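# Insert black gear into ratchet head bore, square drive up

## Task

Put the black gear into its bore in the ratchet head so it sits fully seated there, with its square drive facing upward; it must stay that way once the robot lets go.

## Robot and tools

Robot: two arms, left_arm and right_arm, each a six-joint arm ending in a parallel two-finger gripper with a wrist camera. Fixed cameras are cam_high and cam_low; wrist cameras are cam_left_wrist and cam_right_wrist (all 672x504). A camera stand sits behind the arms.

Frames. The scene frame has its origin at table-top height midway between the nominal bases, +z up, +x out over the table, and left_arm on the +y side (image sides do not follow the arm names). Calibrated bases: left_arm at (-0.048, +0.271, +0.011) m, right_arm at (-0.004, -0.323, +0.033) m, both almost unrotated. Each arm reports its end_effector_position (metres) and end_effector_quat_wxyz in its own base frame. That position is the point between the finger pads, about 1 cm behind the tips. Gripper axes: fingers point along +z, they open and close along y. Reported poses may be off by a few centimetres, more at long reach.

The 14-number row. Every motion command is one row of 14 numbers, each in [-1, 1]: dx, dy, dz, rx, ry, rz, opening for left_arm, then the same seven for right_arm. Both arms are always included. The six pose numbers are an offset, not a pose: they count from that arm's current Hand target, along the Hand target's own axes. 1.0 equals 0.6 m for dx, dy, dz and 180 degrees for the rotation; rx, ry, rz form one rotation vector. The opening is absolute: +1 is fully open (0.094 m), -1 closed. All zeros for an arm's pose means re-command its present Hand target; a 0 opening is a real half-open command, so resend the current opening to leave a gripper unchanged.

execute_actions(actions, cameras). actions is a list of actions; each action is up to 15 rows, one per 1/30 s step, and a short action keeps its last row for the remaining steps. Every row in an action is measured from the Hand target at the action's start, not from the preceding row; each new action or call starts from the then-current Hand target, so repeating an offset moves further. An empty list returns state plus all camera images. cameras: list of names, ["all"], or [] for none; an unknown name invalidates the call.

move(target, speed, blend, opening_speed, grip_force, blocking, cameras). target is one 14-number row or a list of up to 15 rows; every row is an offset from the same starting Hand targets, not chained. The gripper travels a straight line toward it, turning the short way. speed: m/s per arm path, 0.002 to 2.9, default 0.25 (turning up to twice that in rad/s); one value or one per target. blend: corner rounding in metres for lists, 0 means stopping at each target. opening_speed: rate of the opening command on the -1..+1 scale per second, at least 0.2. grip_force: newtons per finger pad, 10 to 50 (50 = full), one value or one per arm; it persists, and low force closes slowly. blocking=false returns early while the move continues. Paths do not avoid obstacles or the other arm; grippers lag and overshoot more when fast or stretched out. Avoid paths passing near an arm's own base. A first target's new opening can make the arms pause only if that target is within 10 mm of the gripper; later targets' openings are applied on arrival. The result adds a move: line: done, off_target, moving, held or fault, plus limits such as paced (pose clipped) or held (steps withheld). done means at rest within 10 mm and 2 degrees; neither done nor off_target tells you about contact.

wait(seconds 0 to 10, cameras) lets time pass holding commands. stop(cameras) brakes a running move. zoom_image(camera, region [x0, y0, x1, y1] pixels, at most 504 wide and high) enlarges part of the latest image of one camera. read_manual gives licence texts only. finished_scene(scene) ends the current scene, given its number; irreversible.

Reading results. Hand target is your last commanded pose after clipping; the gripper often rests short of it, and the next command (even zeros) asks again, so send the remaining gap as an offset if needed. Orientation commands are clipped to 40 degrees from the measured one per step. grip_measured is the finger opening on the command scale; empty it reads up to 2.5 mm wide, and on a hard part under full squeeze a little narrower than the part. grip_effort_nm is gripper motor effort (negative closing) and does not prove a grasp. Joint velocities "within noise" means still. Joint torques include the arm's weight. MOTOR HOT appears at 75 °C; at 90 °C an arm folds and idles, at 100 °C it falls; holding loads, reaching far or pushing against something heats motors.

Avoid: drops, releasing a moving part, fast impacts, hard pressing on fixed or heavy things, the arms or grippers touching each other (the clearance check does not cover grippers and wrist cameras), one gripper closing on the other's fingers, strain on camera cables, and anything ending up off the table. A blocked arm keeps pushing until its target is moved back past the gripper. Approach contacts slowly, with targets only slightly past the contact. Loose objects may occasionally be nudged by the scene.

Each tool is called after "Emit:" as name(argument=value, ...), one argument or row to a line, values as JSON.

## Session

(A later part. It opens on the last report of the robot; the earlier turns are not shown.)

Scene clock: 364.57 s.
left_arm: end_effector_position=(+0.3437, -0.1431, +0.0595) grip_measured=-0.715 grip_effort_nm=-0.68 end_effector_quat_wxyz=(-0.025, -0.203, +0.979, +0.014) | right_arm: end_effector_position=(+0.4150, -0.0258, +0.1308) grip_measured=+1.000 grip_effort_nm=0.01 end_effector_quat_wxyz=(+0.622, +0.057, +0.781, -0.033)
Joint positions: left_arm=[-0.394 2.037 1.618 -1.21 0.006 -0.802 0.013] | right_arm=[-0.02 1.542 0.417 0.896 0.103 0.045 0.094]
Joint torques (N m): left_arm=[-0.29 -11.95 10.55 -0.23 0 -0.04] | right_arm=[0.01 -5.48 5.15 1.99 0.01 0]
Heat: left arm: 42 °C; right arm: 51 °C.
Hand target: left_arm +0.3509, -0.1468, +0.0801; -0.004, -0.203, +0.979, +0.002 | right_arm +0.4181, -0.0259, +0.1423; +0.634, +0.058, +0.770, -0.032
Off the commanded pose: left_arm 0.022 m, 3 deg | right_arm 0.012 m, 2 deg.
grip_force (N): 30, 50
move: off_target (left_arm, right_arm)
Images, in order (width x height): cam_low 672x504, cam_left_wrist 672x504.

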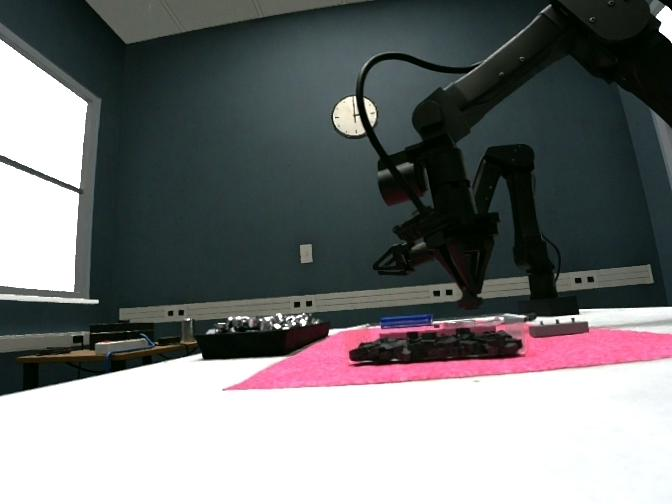

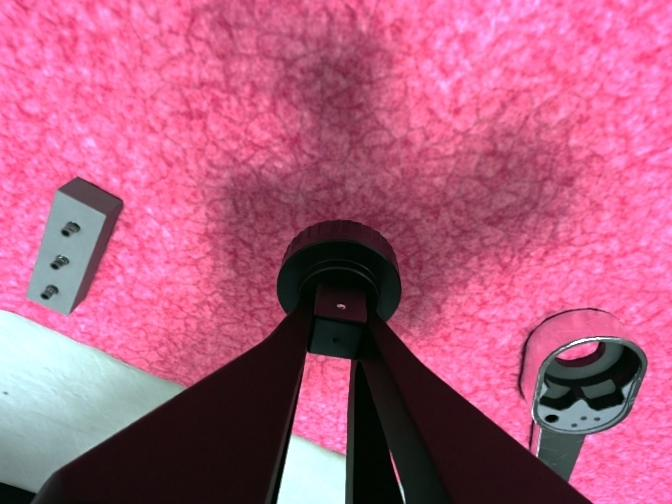

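Emit:
move(
  target=[0.0665, -0.1623, 0.0, 0.0, 0.0, 0.0, -0.85, 0,0,0,0,0,0,1.0],
  speed=0.15,
  cameras=["cam_left_wrist", "cam_high"],
)

Emit:
zoom_image(
  camera="cam_left_wrist",
  region=[220, 190, 460, 370],
)

Scene clock: 387.17 s.
left_arm: end_effector_position=(+0.3484, -0.2512, +0.0813) grip_measured=-0.715 grip_effort_nm=-0.68 end_effector_quat_wxyz=(-0.002, -0.198, +0.980, -0.003) | right_arm: end_effector_position=(+0.4150, -0.0258, +0.1308) grip_measured=+1.000 grip_effort_nm=0.01 end_effector_quat_wxyz=(+0.622, +0.057, +0.781, -0.033)
Joint positions: left_arm=[-0.624 2.209 1.973 -1.334 0.007 -1.023 0.013] | right_arm=[-0.02 1.542 0.417 0.896 0.103 0.045 0.094]
Joint torques (N m): left_arm=[0.28 -8.94 11.06 -0.17 0 -0.03] | right_arm=[0.01 -5.49 5.15 1.99 0.01 0]
Heat: left arm: 42 °C; right arm: 51 °C.
Hand target: left_arm +0.3531, -0.2521, +0.0799; -0.004, -0.203, +0.979, +0.002 | right_arm +0.4181, -0.0259, +0.1423; +0.634, +0.058, +0.770, -0.032
Off the commanded pose: left_arm 0.005 m, 1 deg | right_arm 0.012 m, 2 deg.
grip_force (N): 30, 50
move: off_target (right_arm)
Images, in order (width x height): cam_high 672x504, cam_left_wrist 672x504.

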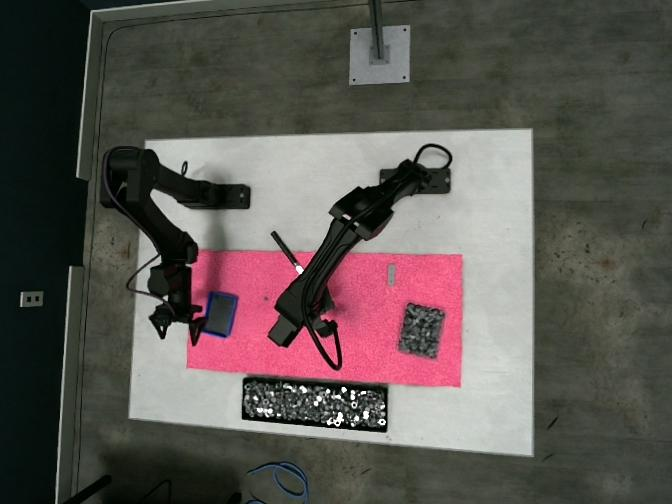

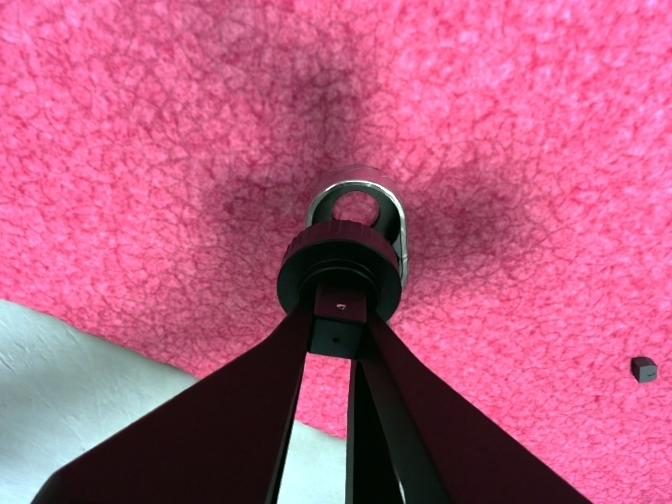

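Scaled by 2.100 from the camera's 672x504 image, which has a finer 960x720 frame.

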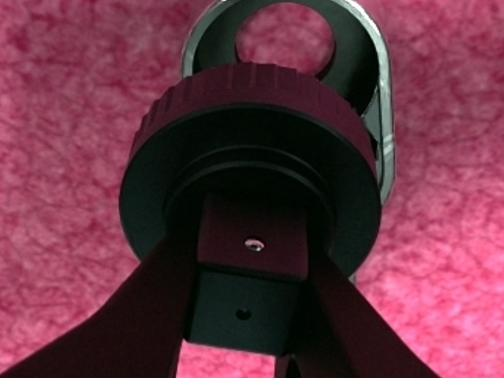

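Emit:
zoom_image(
  camera="cam_left_wrist",
  region=[290, 150, 430, 290],
)

Scaled by 3.600 from the camera's 672x504 image, which has a finer 960x720 frame.

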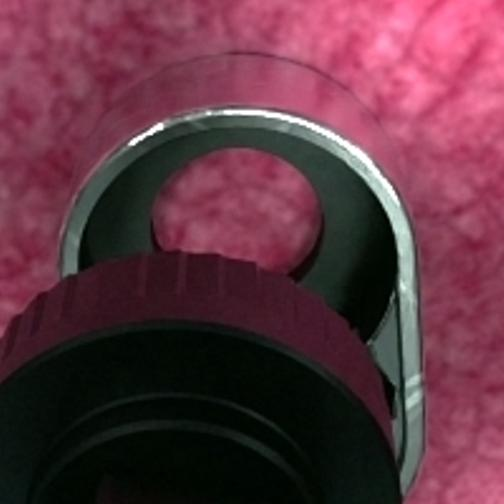

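Emit:
move(
  target=[0.010, -0.010, 0.05, 0.0, 0.0, 0.0, -0.85, 0,0,0,0,0,0,1.0],
  speed=0.1,
  cameras=["cam_left_wrist"],
)

Emit:
zoom_image(
  camera="cam_left_wrist",
  region=[260, 170, 440, 350],
)

Scene clock: 411.67 s.
left_arm: end_effector_position=(+0.3507, -0.2590, +0.0627) grip_measured=-0.715 grip_effort_nm=-0.68 end_effector_quat_wxyz=(+0.001, -0.202, +0.979, -0.006) | right_arm: end_effector_position=(+0.4150, -0.0258, +0.1308) grip_measured=+1.000 grip_effort_nm=0.01 end_effector_quat_wxyz=(+0.622, +0.057, +0.781, -0.033)
Joint positions: left_arm=[-0.635 2.23 1.934 -1.264 0.007 -1.043 0.013] | right_arm=[-0.02 1.542 0.417 0.896 0.103 0.045 0.094]
Joint torques (N m): left_arm=[-0.35 -9.68 6.31 0.17 0.01 -0.04] | right_arm=[-0.02 -5.5 5.15 1.99 0.02 0]
Heat: left arm: 43 °C; right arm: 51 °C.
Hand target: left_arm +0.3497, -0.2600, +0.0499; -0.004, -0.203, +0.979, +0.002 | right_arm +0.4181, -0.0259, +0.1423; +0.634, +0.058, +0.770, -0.032
Off the commanded pose: left_arm 0.013 m, 1 deg | right_arm 0.012 m, 2 deg.
grip_force (N): 30, 50
move: off_target (left_arm, right_arm)
Images, in order (width x height): cam_left_wrist 672x504.

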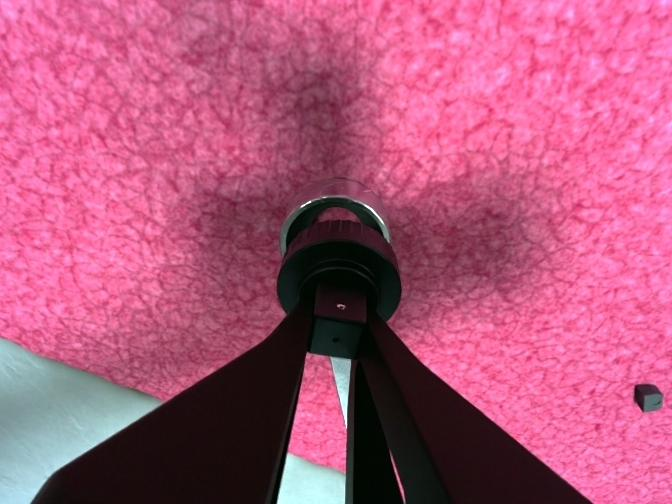

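Scaled by 2.800 from the camera's 672x504 image, which has a finer 960x720 frame.

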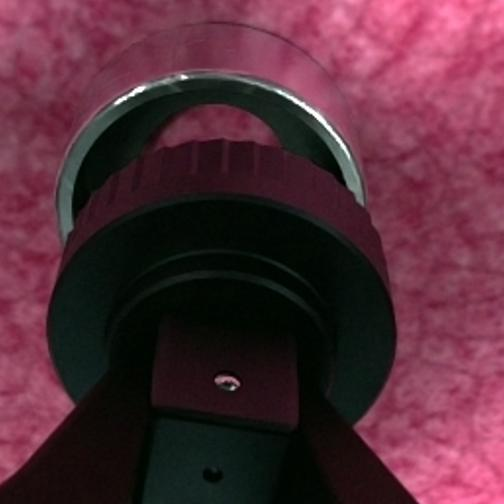

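Emit:
move(
  target=[0.0132, 0.0025, 0.0198, 0.0, 0.0, 0.0, -0.85, 0,0,0,0,0,0,1.0],
  speed=0.08,
  cameras=["cam_left_wrist"],
)

Emit:
zoom_image(
  camera="cam_left_wrist",
  region=[260, 170, 440, 350],
)

Scene clock: 435.40 s.
left_arm: end_effector_position=(+0.3431, -0.2609, +0.0447) grip_measured=-0.715 grip_effort_nm=-0.68 end_effector_quat_wxyz=(-0.003, -0.202, +0.979, -0.001) | right_arm: end_effector_position=(+0.4150, -0.0258, +0.1308) grip_measured=+1.000 grip_effort_nm=0.01 end_effector_quat_wxyz=(+0.622, +0.057, +0.781, -0.033)
Joint positions: left_arm=[-0.65 2.23 1.863 -1.206 0.007 -1.057 0.013] | right_arm=[-0.02 1.542 0.417 0.896 0.103 0.045 0.094]
Joint torques (N m): left_arm=[-0.36 -10.67 5.96 0.16 0.01 -0.06] | right_arm=[0.05 -5.5 5.14 1.99 0.01 0]
Heat: left arm: 42 °C; right arm: 51 °C.
Hand target: left_arm +0.3417, -0.2617, +0.0381; -0.004, -0.203, +0.979, +0.002 | right_arm +0.4181, -0.0259, +0.1423; +0.634, +0.058, +0.770, -0.032
Off the commanded pose: left_arm 0.007 m, 0 deg | right_arm 0.012 m, 2 deg.
grip_force (N): 30, 50
move: off_target (right_arm)
Images, in order (width x height): cam_left_wrist 672x504.

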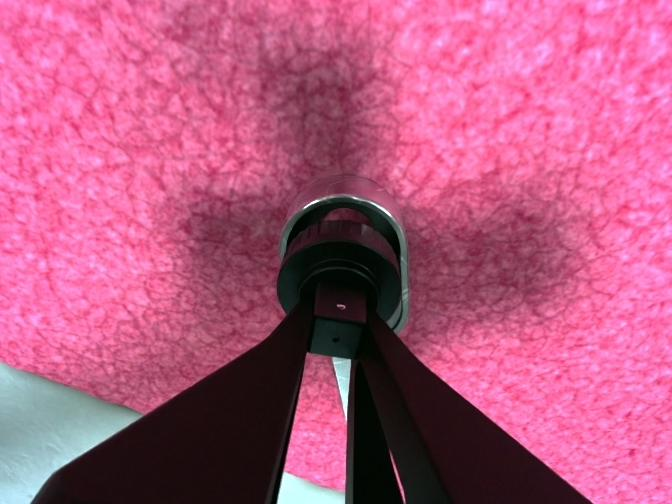

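Scaled by 2.800 from the camera's 672x504 image, which has a finer 960x720 frame.

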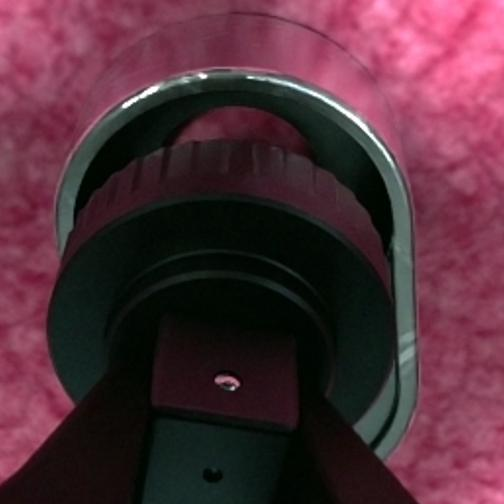

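Emit:
move(
  target=[0.0, 0.0, 0.0095, 0.0, 0.0, 0.0, -0.85, 0,0,0,0,0,0,1.0],
  speed=0.06,
  cameras=["cam_left_wrist"],
)

Emit:
zoom_image(
  camera="cam_left_wrist",
  region=[260, 170, 440, 350],
)

Scene clock: 445.27 s.
left_arm: end_effector_position=(+0.3435, -0.2613, +0.0407) grip_measured=-0.715 grip_effort_nm=-0.68 end_effector_quat_wxyz=(-0.002, -0.202, +0.979, -0.003) | right_arm: end_effector_position=(+0.4150, -0.0258, +0.1308) grip_measured=+1.000 grip_effort_nm=0.01 end_effector_quat_wxyz=(+0.622, +0.057, +0.781, -0.033)
Joint positions: left_arm=[-0.65 2.23 1.847 -1.186 0.007 -1.057 0.013] | right_arm=[-0.02 1.542 0.417 0.896 0.103 0.045 0.094]
Joint torques (N m): left_arm=[-0.36 -10.4 5.89 0.15 0.01 -0.06] | right_arm=[-0.02 -5.46 5.16 1.99 0.01 0]
Heat: left arm: 42 °C; right arm: 51 °C.
Hand target: left_arm +0.3416, -0.2617, +0.0324; -0.004, -0.203, +0.979, +0.002 | right_arm +0.4181, -0.0259, +0.1423; +0.634, +0.058, +0.770, -0.032
Off the commanded pose: left_arm 0.009 m, 1 deg | right_arm 0.012 m, 2 deg.
grip_force (N): 30, 50
move: off_target (right_arm)
Images, in order (width x height): cam_left_wrist 672x504.

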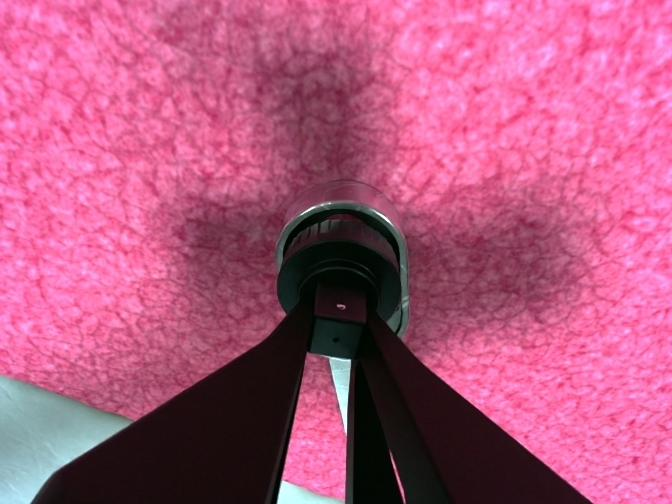

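Scaled by 2.800 from the camera's 672x504 image, which has a finer 960x720 frame.

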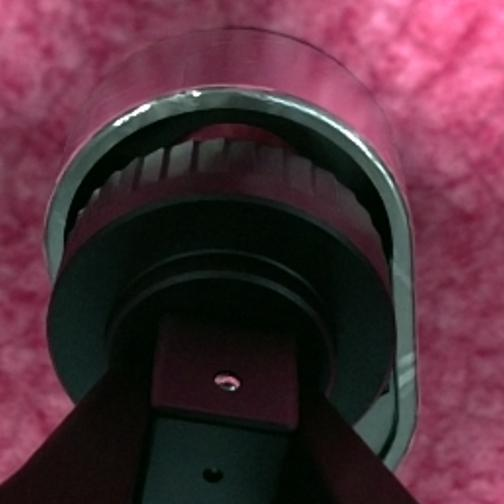

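Emit:
zoom_image(
  camera="cam_left_wrist",
  region=[270, 195, 350, 275],
)

Emit:
zoom_image(
  camera="cam_left_wrist",
  region=[335, 195, 415, 275],
)

Scaled by 6.300 from the camera's 672x504 image, which has a finer 960x720 frame.

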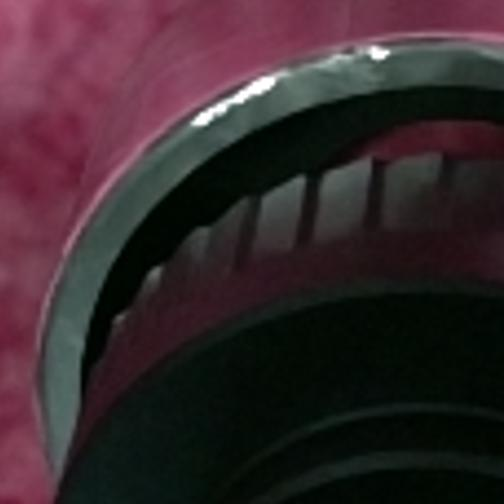

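Scaled by 6.300 from the camera's 672x504 image, which has a finer 960x720 frame.

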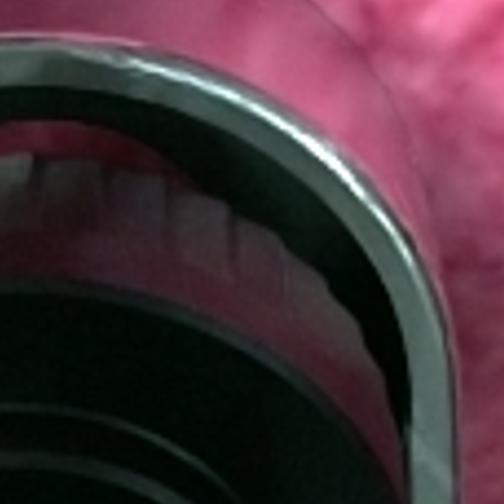

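Emit:
move(
  target=[-0.0017, -0.0005, 0.006, 0.0, 0.0, 0.0, -0.85, 0,0,0,0,0,0,1.0],
  speed=0.05,
  cameras=["cam_left_wrist"],
)

Emit:
zoom_image(
  camera="cam_left_wrist",
  region=[260, 170, 440, 350],
)

Scene clock: 464.40 s.
left_arm: end_effector_position=(+0.3456, -0.2628, +0.0408) grip_measured=-0.715 grip_effort_nm=-0.68 end_effector_quat_wxyz=(+0.001, -0.202, +0.979, -0.007) | right_arm: end_effector_position=(+0.4150, -0.0258, +0.1308) grip_measured=+1.000 grip_effort_nm=0.01 end_effector_quat_wxyz=(+0.622, +0.057, +0.781, -0.033)
Joint positions: left_arm=[-0.65 2.23 1.847 -1.176 0.007 -1.057 0.013] | right_arm=[-0.02 1.542 0.417 0.896 0.103 0.045 0.094]
Joint torques (N m): left_arm=[-0.24 -10.06 5.46 0.21 0.01 -0.03] | right_arm=[0.01 -5.5 5.14 1.99 0.01 0]
Heat: left arm: 43 °C; right arm: 51 °C.
Hand target: left_arm +0.3427, -0.2615, +0.0288; -0.004, -0.203, +0.979, +0.002 | right_arm +0.4181, -0.0259, +0.1423; +0.634, +0.058, +0.770, -0.032
Off the commanded pose: left_arm 0.012 m, 1 deg | right_arm 0.012 m, 2 deg.
grip_force (N): 30, 50
move: off_target (left_arm, right_arm)
Images, in order (width x height): cam_left_wrist 672x504.

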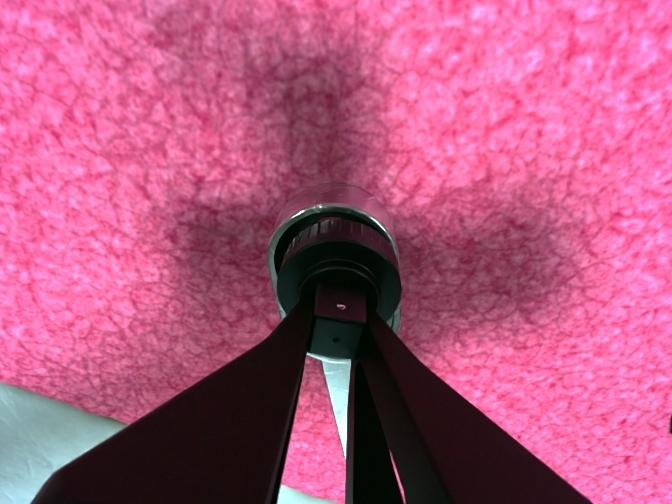

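Scaled by 2.800 from the camera's 672x504 image, which has a finer 960x720 frame.

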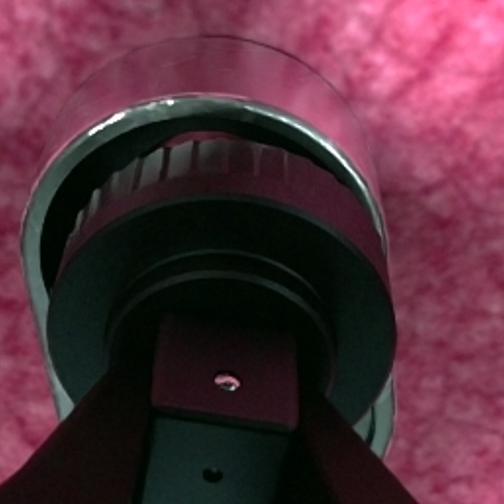

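Emit:
move(
  target=[0.0005, 0.001, 0.005, 0.0, 0.0, 0.0, -0.85, 0,0,0,0,0,0,1.0],
  speed=0.05,
  cameras=["cam_left_wrist"],
)

Emit:
zoom_image(
  camera="cam_left_wrist",
  region=[260, 170, 440, 350],
)

Scene clock: 475.80 s.
left_arm: end_effector_position=(+0.3438, -0.2614, +0.0365) grip_measured=-0.715 grip_effort_nm=-0.68 end_effector_quat_wxyz=(-0.001, -0.202, +0.979, -0.004) | right_arm: end_effector_position=(+0.4150, -0.0258, +0.1308) grip_measured=+1.000 grip_effort_nm=0.01 end_effector_quat_wxyz=(+0.622, +0.057, +0.781, -0.033)
Joint positions: left_arm=[-0.65 2.23 1.83 -1.165 0.007 -1.057 0.013] | right_arm=[-0.02 1.542 0.417 0.896 0.103 0.045 0.094]
Joint torques (N m): left_arm=[-0.24 -10.04 5.81 0.23 0.01 -0.04] | right_arm=[0.02 -5.5 5.18 1.97 0.01 0]
Heat: left arm: 42 °C; right arm: 51 °C.
Hand target: left_arm +0.3422, -0.2612, +0.0258; -0.004, -0.203, +0.979, +0.002 | right_arm +0.4181, -0.0259, +0.1423; +0.634, +0.058, +0.770, -0.032
Off the commanded pose: left_arm 0.011 m, 1 deg | right_arm 0.012 m, 2 deg.
grip_force (N): 30, 50
move: off_target (left_arm, right_arm)
Images, in order (width x height): cam_left_wrist 672x504.

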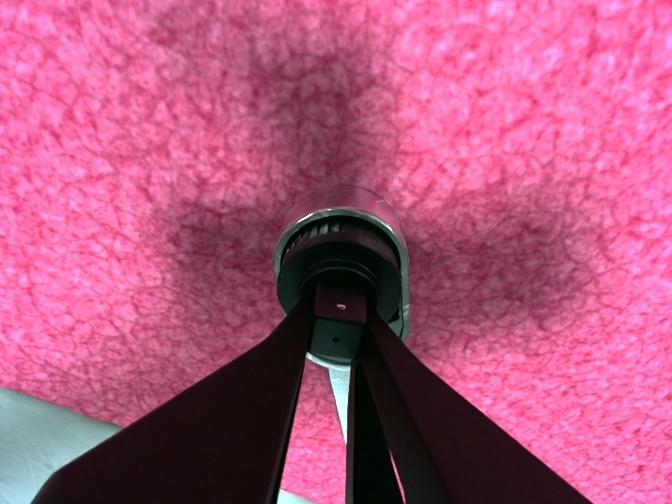

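Scaled by 2.800 from the camera's 672x504 image, which has a finer 960x720 frame.

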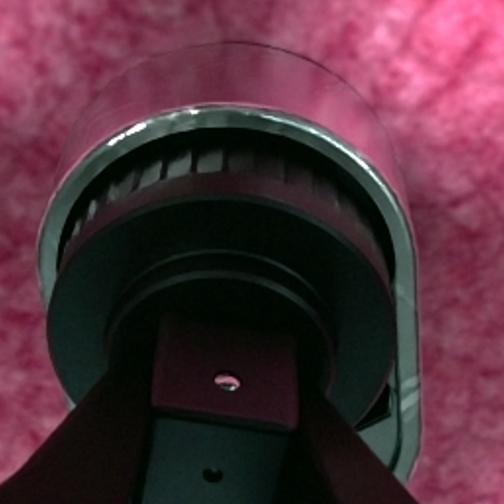

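Emit:
zoom_image(
  camera="cam_left_wrist",
  region=[265, 195, 345, 275],
)

Emit:
zoom_image(
  camera="cam_left_wrist",
  region=[335, 195, 415, 275],
)

Scaled by 6.300 from the camera's 672x504 image, which has a finer 960x720 frame.

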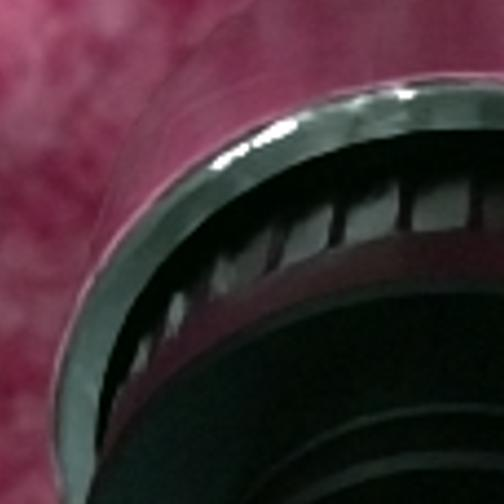

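Scaled by 6.300 from the camera's 672x504 image, which has a finer 960x720 frame.

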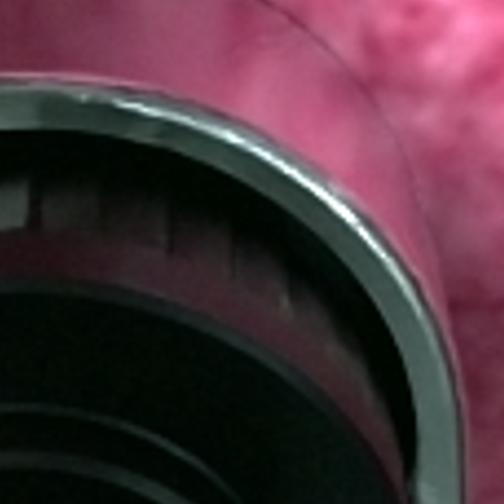

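Emit:
move(
  target=[0.0, 0.0, 0.006, 0.0, 0.0, 0.0, -0.85, 0,0,0,0,0,0,1.0],
  speed=0.05,
  cameras=["cam_left_wrist"],
)

Emit:
zoom_image(
  camera="cam_left_wrist",
  region=[260, 190, 420, 350],
)

Scene clock: 491.67 s.
left_arm: end_effector_position=(+0.3442, -0.2617, +0.0353) grip_measured=-0.715 grip_effort_nm=-0.68 end_effector_quat_wxyz=(+0.000, -0.202, +0.979, -0.005) | right_arm: end_effector_position=(+0.4150, -0.0258, +0.1308) grip_measured=+1.000 grip_effort_nm=0.01 end_effector_quat_wxyz=(+0.622, +0.057, +0.781, -0.033)
Joint positions: left_arm=[-0.65 2.23 1.825 -1.158 0.007 -1.057 0.013] | right_arm=[-0.02 1.542 0.417 0.896 0.103 0.045 0.094]
Joint torques (N m): left_arm=[-0.23 -9.87 5.33 0.24 0 -0.03] | right_arm=[0.02 -5.5 5.16 1.99 0.01 0]
Heat: left arm: 42 °C; right arm: 51 °C.
Hand target: left_arm +0.3420, -0.2611, +0.0222; -0.004, -0.203, +0.979, +0.002 | right_arm +0.4181, -0.0259, +0.1423; +0.634, +0.058, +0.770, -0.032
Off the commanded pose: left_arm 0.013 m, 1 deg | right_arm 0.012 m, 2 deg.
grip_force (N): 30, 50
move: off_target (left_arm, right_arm)
Images, in order (width x height): cam_left_wrist 672x504.

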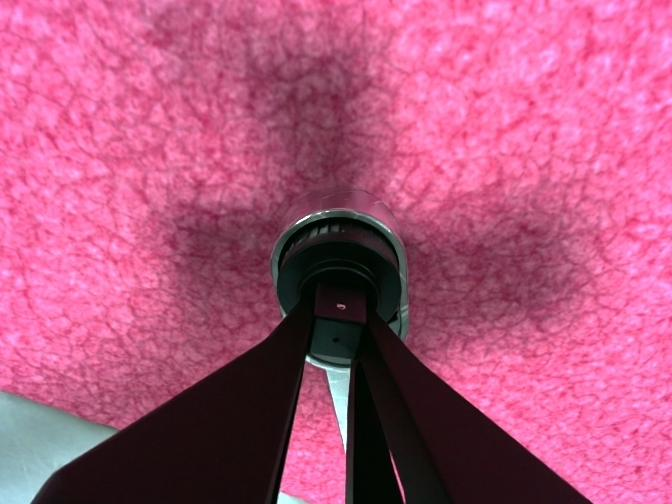

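Scaled by 3.150 from the camera's 672x504 image, which has a finer 960x720 frame.

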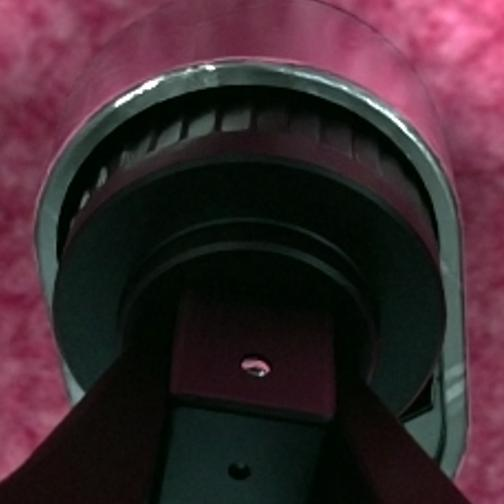

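Emit:
move(
  target=[-0.0012, 0.0006, 0.005, 0.0, 0.0, 0.0, -0.85, 0,0,0,0,0,0,1.0],
  speed=0.05,
  cameras=["cam_left_wrist"],
)

Emit:
zoom_image(
  camera="cam_left_wrist",
  region=[260, 190, 420, 350],
)

Scene clock: 529.27 s.
left_arm: end_effector_position=(+0.3443, -0.2618, +0.0347) grip_measured=-0.715 grip_effort_nm=-0.68 end_effector_quat_wxyz=(+0.000, -0.202, +0.979, -0.006) | right_arm: end_effector_position=(+0.4150, -0.0258, +0.1308) grip_measured=+1.000 grip_effort_nm=0.01 end_effector_quat_wxyz=(+0.622, +0.057, +0.781, -0.033)
Joint positions: left_arm=[-0.65 2.23 1.822 -1.154 0.007 -1.057 0.013] | right_arm=[-0.02 1.542 0.417 0.896 0.103 0.045 0.094]
Joint torques (N m): left_arm=[-0.08 -9.7 4.9 0.31 0.01 -0.01] | right_arm=[-0.01 -5.52 5.15 1.99 0.01 0]
Heat: left arm: 42 °C; right arm: 51 °C.
Hand target: left_arm +0.3426, -0.2605, +0.0192; -0.004, -0.203, +0.979, +0.002 | right_arm +0.4181, -0.0259, +0.1423; +0.634, +0.058, +0.770, -0.032
Off the commanded pose: left_arm 0.016 m, 1 deg | right_arm 0.012 m, 2 deg.
grip_force (N): 30, 50
move: off_target (left_arm, right_arm)
Images, in order (width x height): cam_left_wrist 672x504.

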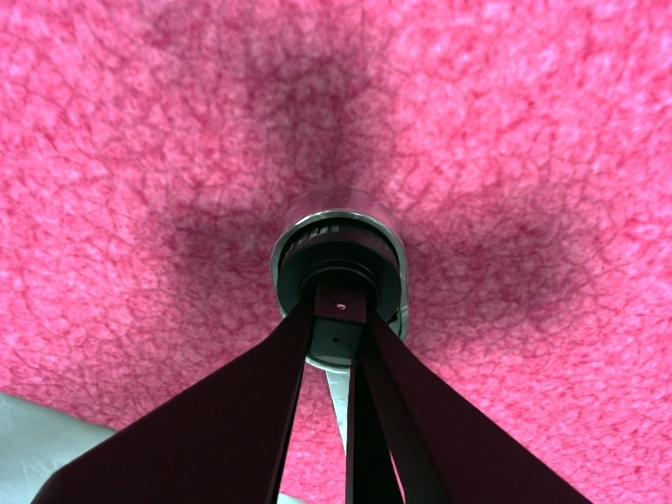

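Scaled by 3.150 from the camera's 672x504 image, which has a finer 960x720 frame.

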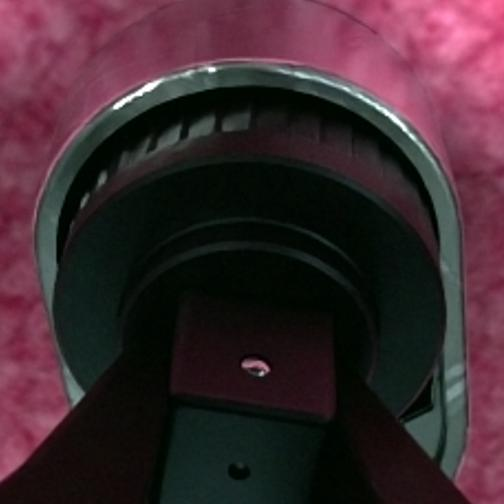

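Emit:
zoom_image(
  camera="cam_left_wrist",
  region=[265, 200, 345, 280],
)

Emit:
zoom_image(
  camera="cam_left_wrist",
  region=[335, 200, 415, 280],
)

Emit:
zoom_image(
  camera="cam_left_wrist",
  region=[345, 270, 415, 340],
)

Scaled by 6.300 from the camera's 672x504 image, which has a finer 960x720 frame.

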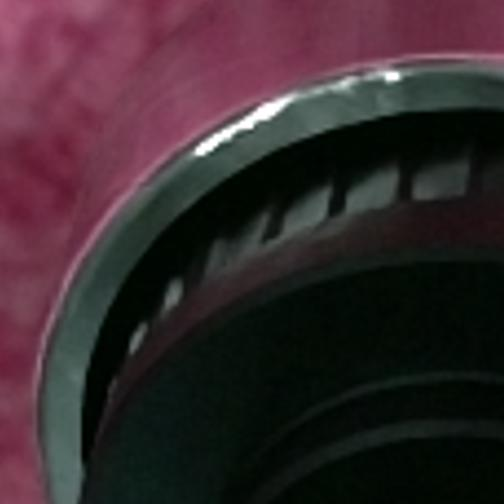

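Scaled by 6.300 from the camera's 672x504 image, which has a finer 960x720 frame.

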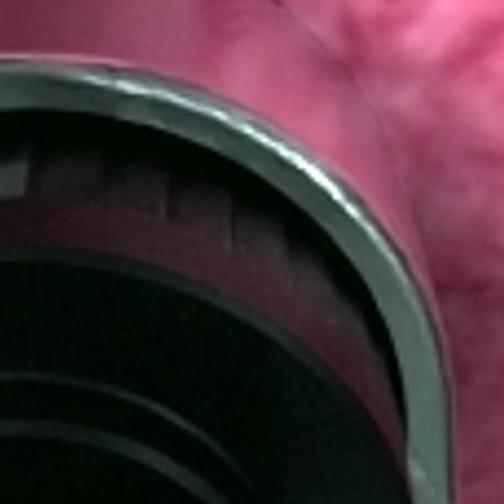

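Scaled by 7.200 from the camera's 672x504 image, which has a finer 960x720 frame.

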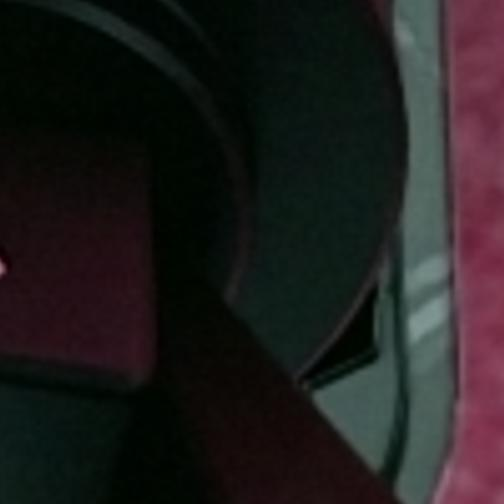

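Emit:
move(
  target=[-0.003, 0.0006, -0.006, 0.0, 0.0, 0.0, -0.85, 0,0,0,0,0,0,1.0],
  speed=0.05,
  cameras=["cam_left_wrist"],
)

Emit:
zoom_image(
  camera="cam_left_wrist",
  region=[260, 190, 420, 350],
)

Scene clock: 556.53 s.
left_arm: end_effector_position=(+0.3443, -0.2618, +0.0347) grip_measured=-0.715 grip_effort_nm=-0.68 end_effector_quat_wxyz=(+0.000, -0.202, +0.979, -0.006) | right_arm: end_effector_position=(+0.4150, -0.0258, +0.1308) grip_measured=+1.000 grip_effort_nm=0.01 end_effector_quat_wxyz=(+0.622, +0.057, +0.781, -0.033)
Joint positions: left_arm=[-0.65 2.23 1.822 -1.154 0.007 -1.057 0.013] | right_arm=[-0.02 1.542 0.417 0.896 0.103 0.045 0.094]
Joint torques (N m): left_arm=[0.27 -9.7 6.04 0.18 0.01 0.03] | right_arm=[-0.02 -5.49 5.14 1.98 0.02 0]
Heat: left arm: 42 °C; right arm: 51 °C.
Hand target: left_arm +0.3441, -0.2594, +0.0228; -0.004, -0.203, +0.979, +0.002 | right_arm +0.4181, -0.0259, +0.1423; +0.634, +0.058, +0.770, -0.032
Off the commanded pose: left_arm 0.012 m, 1 deg | right_arm 0.012 m, 2 deg.
grip_force (N): 30, 50
move: off_target (left_arm, right_arm)
Images, in order (width x height): cam_left_wrist 672x504.

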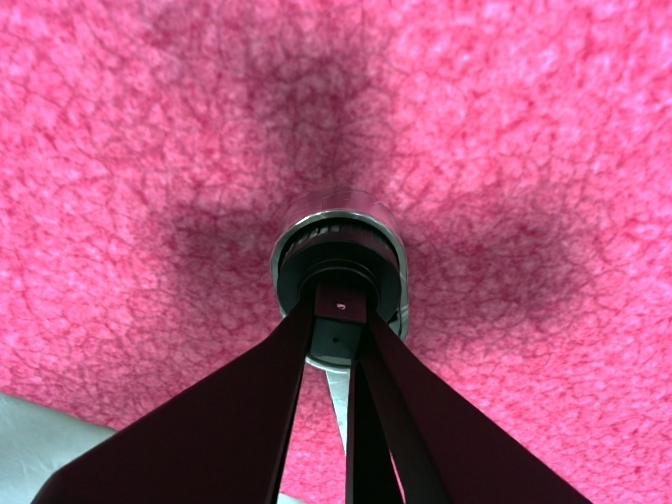

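Scaled by 3.150 from the camera's 672x504 image, which has a finer 960x720 frame.

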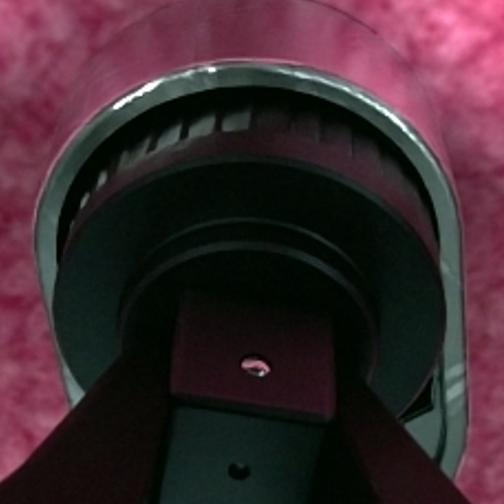

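Emit:
move(
  target=[-0.005, 0.0, 0.0, 0.0, 0.0, 0.0, -0.85, 0,0,0,0,0,0,1.0],
  speed=0.05,
  cameras=["cam_left_wrist"],
)

Emit:
zoom_image(
  camera="cam_left_wrist",
  region=[260, 190, 420, 350],
)

Scene clock: 564.93 s.
left_arm: end_effector_position=(+0.3450, -0.2609, +0.0347) grip_measured=-0.715 grip_effort_nm=-0.68 end_effector_quat_wxyz=(+0.000, -0.202, +0.979, -0.006) | right_arm: end_effector_position=(+0.4150, -0.0258, +0.1308) grip_measured=+1.000 grip_effort_nm=0.01 end_effector_quat_wxyz=(+0.622, +0.057, +0.781, -0.033)
Joint positions: left_arm=[-0.647 2.23 1.822 -1.154 0.007 -1.055 0.013] | right_arm=[-0.02 1.542 0.417 0.896 0.103 0.045 0.094]
Joint torques (N m): left_arm=[0.51 -9.28 6.86 0.14 0.01 0.1] | right_arm=[0.01 -5.49 5.16 1.99 0.02 -0.01]
Heat: left arm: 42 °C; right arm: 51 °C.
Hand target: left_arm +0.3469, -0.2582, +0.0228; -0.004, -0.203, +0.979, +0.002 | right_arm +0.4181, -0.0259, +0.1423; +0.634, +0.058, +0.770, -0.032
Off the commanded pose: left_arm 0.012 m, 1 deg | right_arm 0.012 m, 2 deg.
grip_force (N): 30, 50
move: off_target (left_arm, right_arm)
Images, in order (width x height): cam_left_wrist 672x504.

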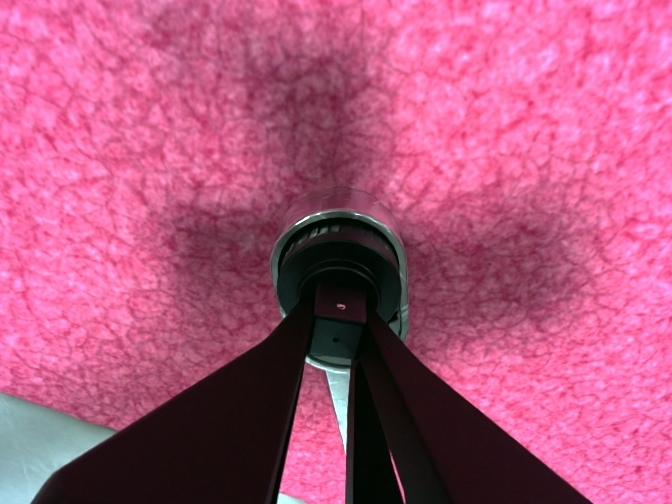

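Scaled by 3.150 from the camera's 672x504 image, which has a finer 960x720 frame.

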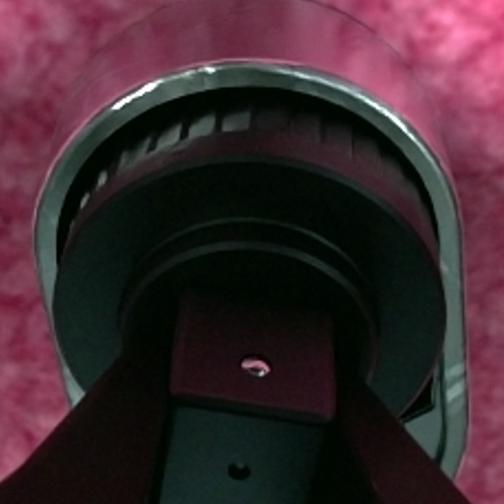

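Emit:
move(
  target=[
    [0.0, 0.0, 0.008, 0.0, 0.0, 0.015, -0.85, 0,0,0,0,0,0,1.0],
    [0.0, 0.0, 0.012, 0.0, 0.0, -0.015, -0.85, 0,0,0,0,0,0,1.0],
    [0.0, 0.0, 0.012, 0.0, 0.0, 0.0, -0.85, 0,0,0,0,0,0,1.0],
  ],
  speed=0.05,
  cameras=["cam_left_wrist"],
)

Emit:
zoom_image(
  camera="cam_left_wrist",
  region=[260, 190, 420, 350],
)

Scene clock: 575.50 s.
left_arm: end_effector_position=(+0.3459, -0.2616, +0.0311) grip_measured=-0.715 grip_effort_nm=-0.68 end_effector_quat_wxyz=(+0.002, -0.203, +0.979, -0.007) | right_arm: end_effector_position=(+0.4150, -0.0258, +0.1308) grip_measured=+1.000 grip_effort_nm=0.01 end_effector_quat_wxyz=(+0.622, +0.057, +0.781, -0.033)
Joint positions: left_arm=[-0.647 2.233 1.813 -1.137 0.007 -1.056 0.013] | right_arm=[-0.02 1.542 0.417 0.896 0.103 0.045 0.094]
Joint torques (N m): left_arm=[0.53 -9.13 6.01 0.23 0.01 0.09] | right_arm=[0.03 -5.52 5.15 1.99 0.01 0]
Heat: left arm: 42 °C; right arm: 51 °C.
Hand target: left_arm +0.3469, -0.2582, +0.0156; -0.004, -0.203, +0.979, +0.002 | right_arm +0.4181, -0.0259, +0.1423; +0.634, +0.058, +0.770, -0.032
Off the commanded pose: left_arm 0.016 m, 1 deg | right_arm 0.012 m, 2 deg.
grip_force (N): 30, 50
move: off_target (left_arm, right_arm)
Images, in order (width x height): cam_left_wrist 672x504.

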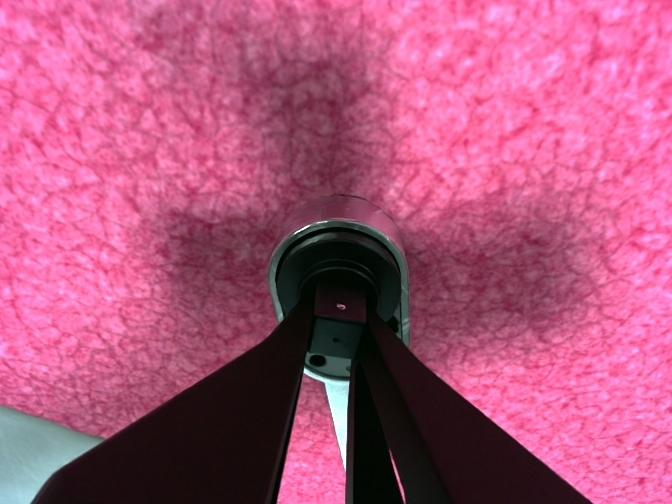

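Scaled by 3.150 from the camera's 672x504 image, which has a finer 960x720 frame.

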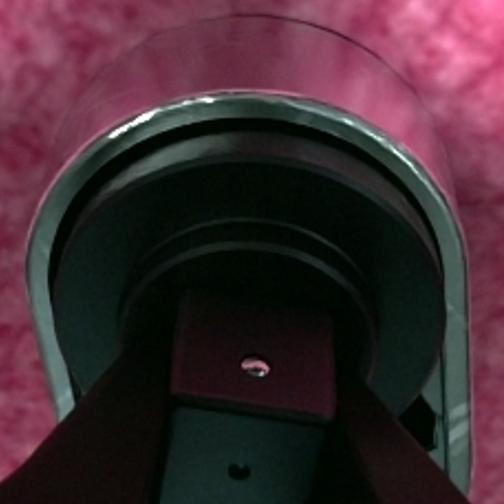

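Emit:
move(
  target=[
    [0.0, 0.0, 0.006, 0.0, 0.0, 0.015, -0.85, 0,0,0,0,0,0,1.0],
    [0.0, 0.0, 0.010, 0.0, 0.0, -0.015, -0.85, 0,0,0,0,0,0,1.0],
    [0.0, 0.0, 0.010, 0.0, 0.0, 0.0, -0.85, 0,0,0,0,0,0,1.0],
  ],
  speed=0.05,
  cameras=["cam_left_wrist"],
)

Emit:
zoom_image(
  camera="cam_left_wrist",
  region=[260, 190, 420, 350],
)

Scene clock: 584.07 s.
left_arm: end_effector_position=(+0.3463, -0.2619, +0.0287) grip_measured=-0.715 grip_effort_nm=-0.68 end_effector_quat_wxyz=(+0.003, -0.204, +0.979, -0.009) | right_arm: end_effector_position=(+0.4150, -0.0258, +0.1308) grip_measured=+1.000 grip_effort_nm=0.01 end_effector_quat_wxyz=(+0.622, +0.057, +0.781, -0.033)
Joint positions: left_arm=[-0.647 2.233 1.803 -1.124 0.007 -1.057 0.013] | right_arm=[-0.02 1.542 0.417 0.896 0.103 0.045 0.094]
Joint torques (N m): left_arm=[0.54 -8.79 5.5 0.3 0.01 0.09] | right_arm=[0.02 -5.52 5.14 1.98 0.01 0.01]
Heat: left arm: 42 °C; right arm: 51 °C.
Hand target: left_arm +0.3468, -0.2582, +0.0096; -0.004, -0.203, +0.979, +0.002 | right_arm +0.4181, -0.0259, +0.1423; +0.634, +0.058, +0.770, -0.032
Off the commanded pose: left_arm 0.019 m, 1 deg | right_arm 0.012 m, 2 deg.
grip_force (N): 30, 50
move: off_target (left_arm, right_arm)
Images, in order (width x height): cam_left_wrist 672x504.

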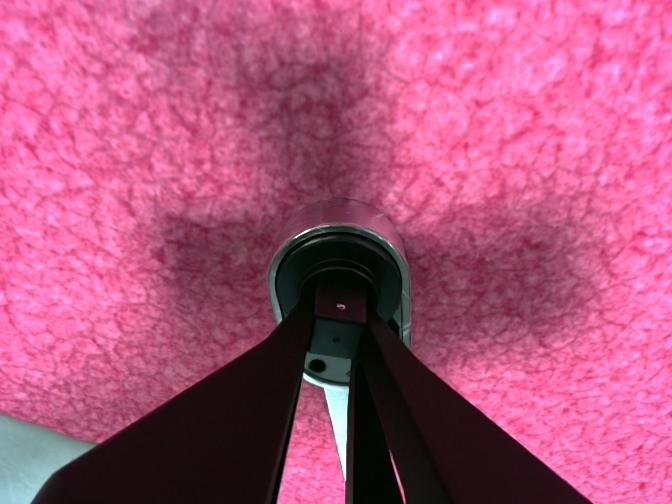

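Scaled by 3.150 from the camera's 672x504 image, which has a finer 960x720 frame.

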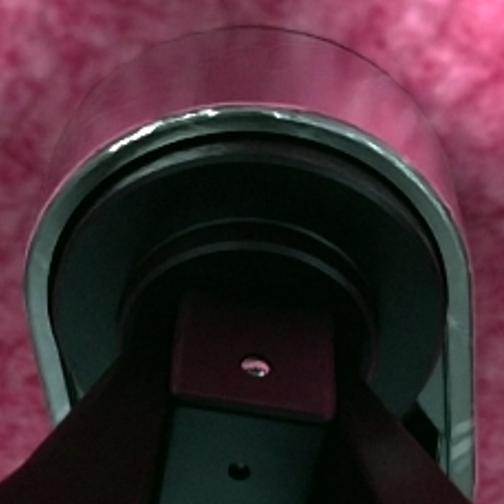

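Emit:
move(
  target=[
    [0.0, 0.0, 0.006, 0.0, 0.0, 0.015, -0.85, 0,0,0,0,0,0,1.0],
    [0.0, 0.0, 0.009, 0.0, 0.0, -0.015, -0.85, 0,0,0,0,0,0,1.0],
    [0.0, 0.0, 0.009, 0.0, 0.0, 0.0, -0.85, 0,0,0,0,0,0,1.0],
  ],
  speed=0.05,
  cameras=["cam_left_wrist"],
)

Emit:
zoom_image(
  camera="cam_left_wrist",
  region=[260, 190, 420, 350],
)

Scene clock: 593.37 s.
left_arm: end_effector_position=(+0.3461, -0.2621, +0.0250) grip_measured=-0.715 grip_effort_nm=-0.68 end_effector_quat_wxyz=(+0.002, -0.204, +0.979, -0.010) | right_arm: end_effector_position=(+0.4150, -0.0258, +0.1308) grip_measured=+1.000 grip_effort_nm=0.01 end_effector_quat_wxyz=(+0.622, +0.057, +0.781, -0.033)
Joint positions: left_arm=[-0.647 2.236 1.792 -1.11 0.009 -1.059 0.013] | right_arm=[-0.02 1.542 0.417 0.896 0.103 0.045 0.094]
Joint torques (N m): left_arm=[0.51 -8.59 5.31 0.34 -0.01 0.15] | right_arm=[0.02 -5.52 5.14 1.99 0.01 0]
Heat: left arm: 41 °C; right arm: 51 °C.
Hand target: left_arm +0.3468, -0.2583, +0.0042; -0.004, -0.203, +0.979, +0.002 | right_arm +0.4181, -0.0259, +0.1423; +0.634, +0.058, +0.770, -0.032
Off the commanded pose: left_arm 0.021 m, 2 deg | right_arm 0.012 m, 2 deg.
grip_force (N): 30, 50
move: off_target (left_arm, right_arm)
Images, in order (width x height): cam_left_wrist 672x504.

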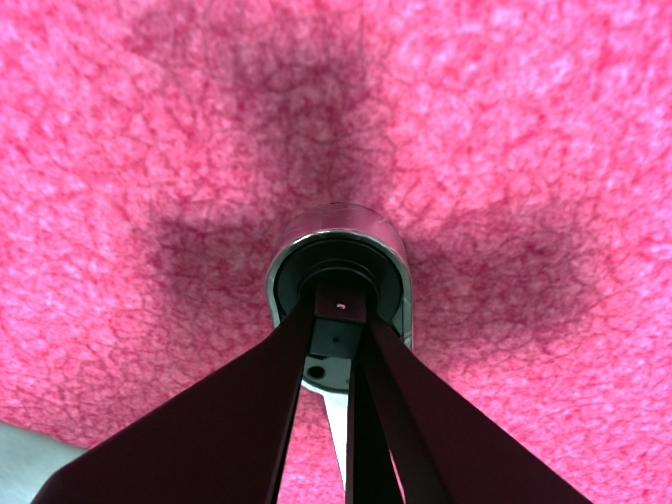

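Scaled by 3.150 from the camera's 672x504 image, which has a finer 960x720 frame.

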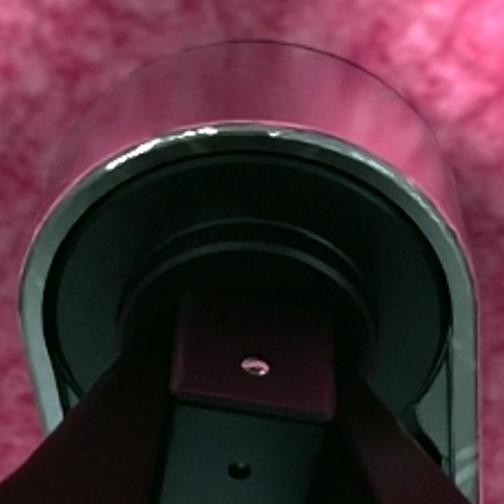

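Emit:
move(
  target=[
    [0.0, 0.0, 0.004, 0.0, 0.0, 0.015, -0.85, 0,0,0,0,0,0,1.0],
    [0.0, 0.0, 0.006, 0.0, 0.0, -0.015, -0.85, 0,0,0,0,0,0,1.0],
    [0.0, 0.0, 0.006, 0.0, 0.0, 0.0, -0.85, 0,0,0,0,0,0,1.0],
  ],
  speed=0.05,
  cameras=["cam_left_wrist"],
)

Emit:
zoom_image(
  camera="cam_left_wrist",
  region=[260, 190, 420, 350],
)

Scene clock: 600.87 s.
left_arm: end_effector_position=(+0.3459, -0.2622, +0.0244) grip_measured=-0.715 grip_effort_nm=-0.68 end_effector_quat_wxyz=(+0.002, -0.205, +0.979, -0.010) | right_arm: end_effector_position=(+0.4150, -0.0258, +0.1308) grip_measured=+1.000 grip_effort_nm=0.01 end_effector_quat_wxyz=(+0.622, +0.057, +0.781, -0.033)
Joint positions: left_arm=[-0.647 2.236 1.79 -1.107 0.01 -1.06 0.013] | right_arm=[-0.02 1.542 0.417 0.896 0.103 0.045 0.094]
Joint torques (N m): left_arm=[0.51 -8.39 4.75 0.42 -0.02 0.11] | right_arm=[0.02 -5.5 5.12 1.98 0 -0.01]
Heat: left arm: 41 °C; right arm: 51 °C.
Hand target: left_arm +0.3467, -0.2582, +0.0006; -0.004, -0.203, +0.979, +0.002 | right_arm +0.4181, -0.0259, +0.1423; +0.634, +0.058, +0.770, -0.032
Off the commanded pose: left_arm 0.024 m, 2 deg | right_arm 0.012 m, 2 deg.
grip_force (N): 30, 50
move: off_target (left_arm, right_arm)
Images, in order (width x height): cam_left_wrist 672x504.

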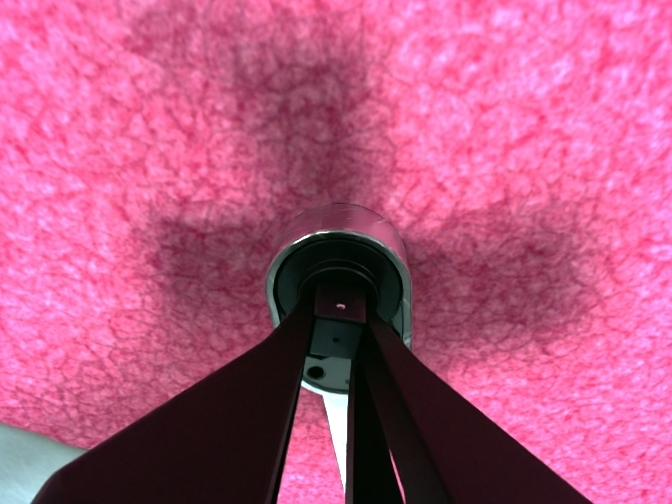

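Scaled by 3.150 from the camera's 672x504 image, which has a finer 960x720 frame.

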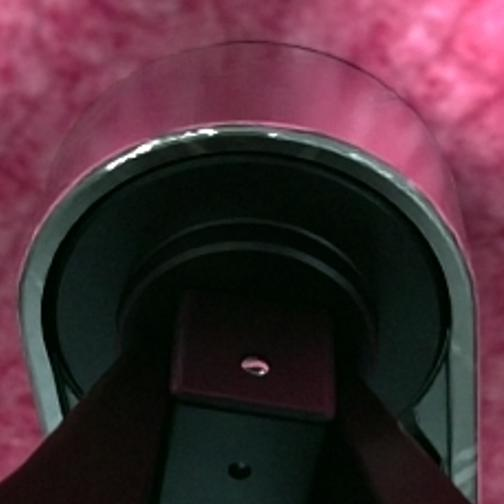

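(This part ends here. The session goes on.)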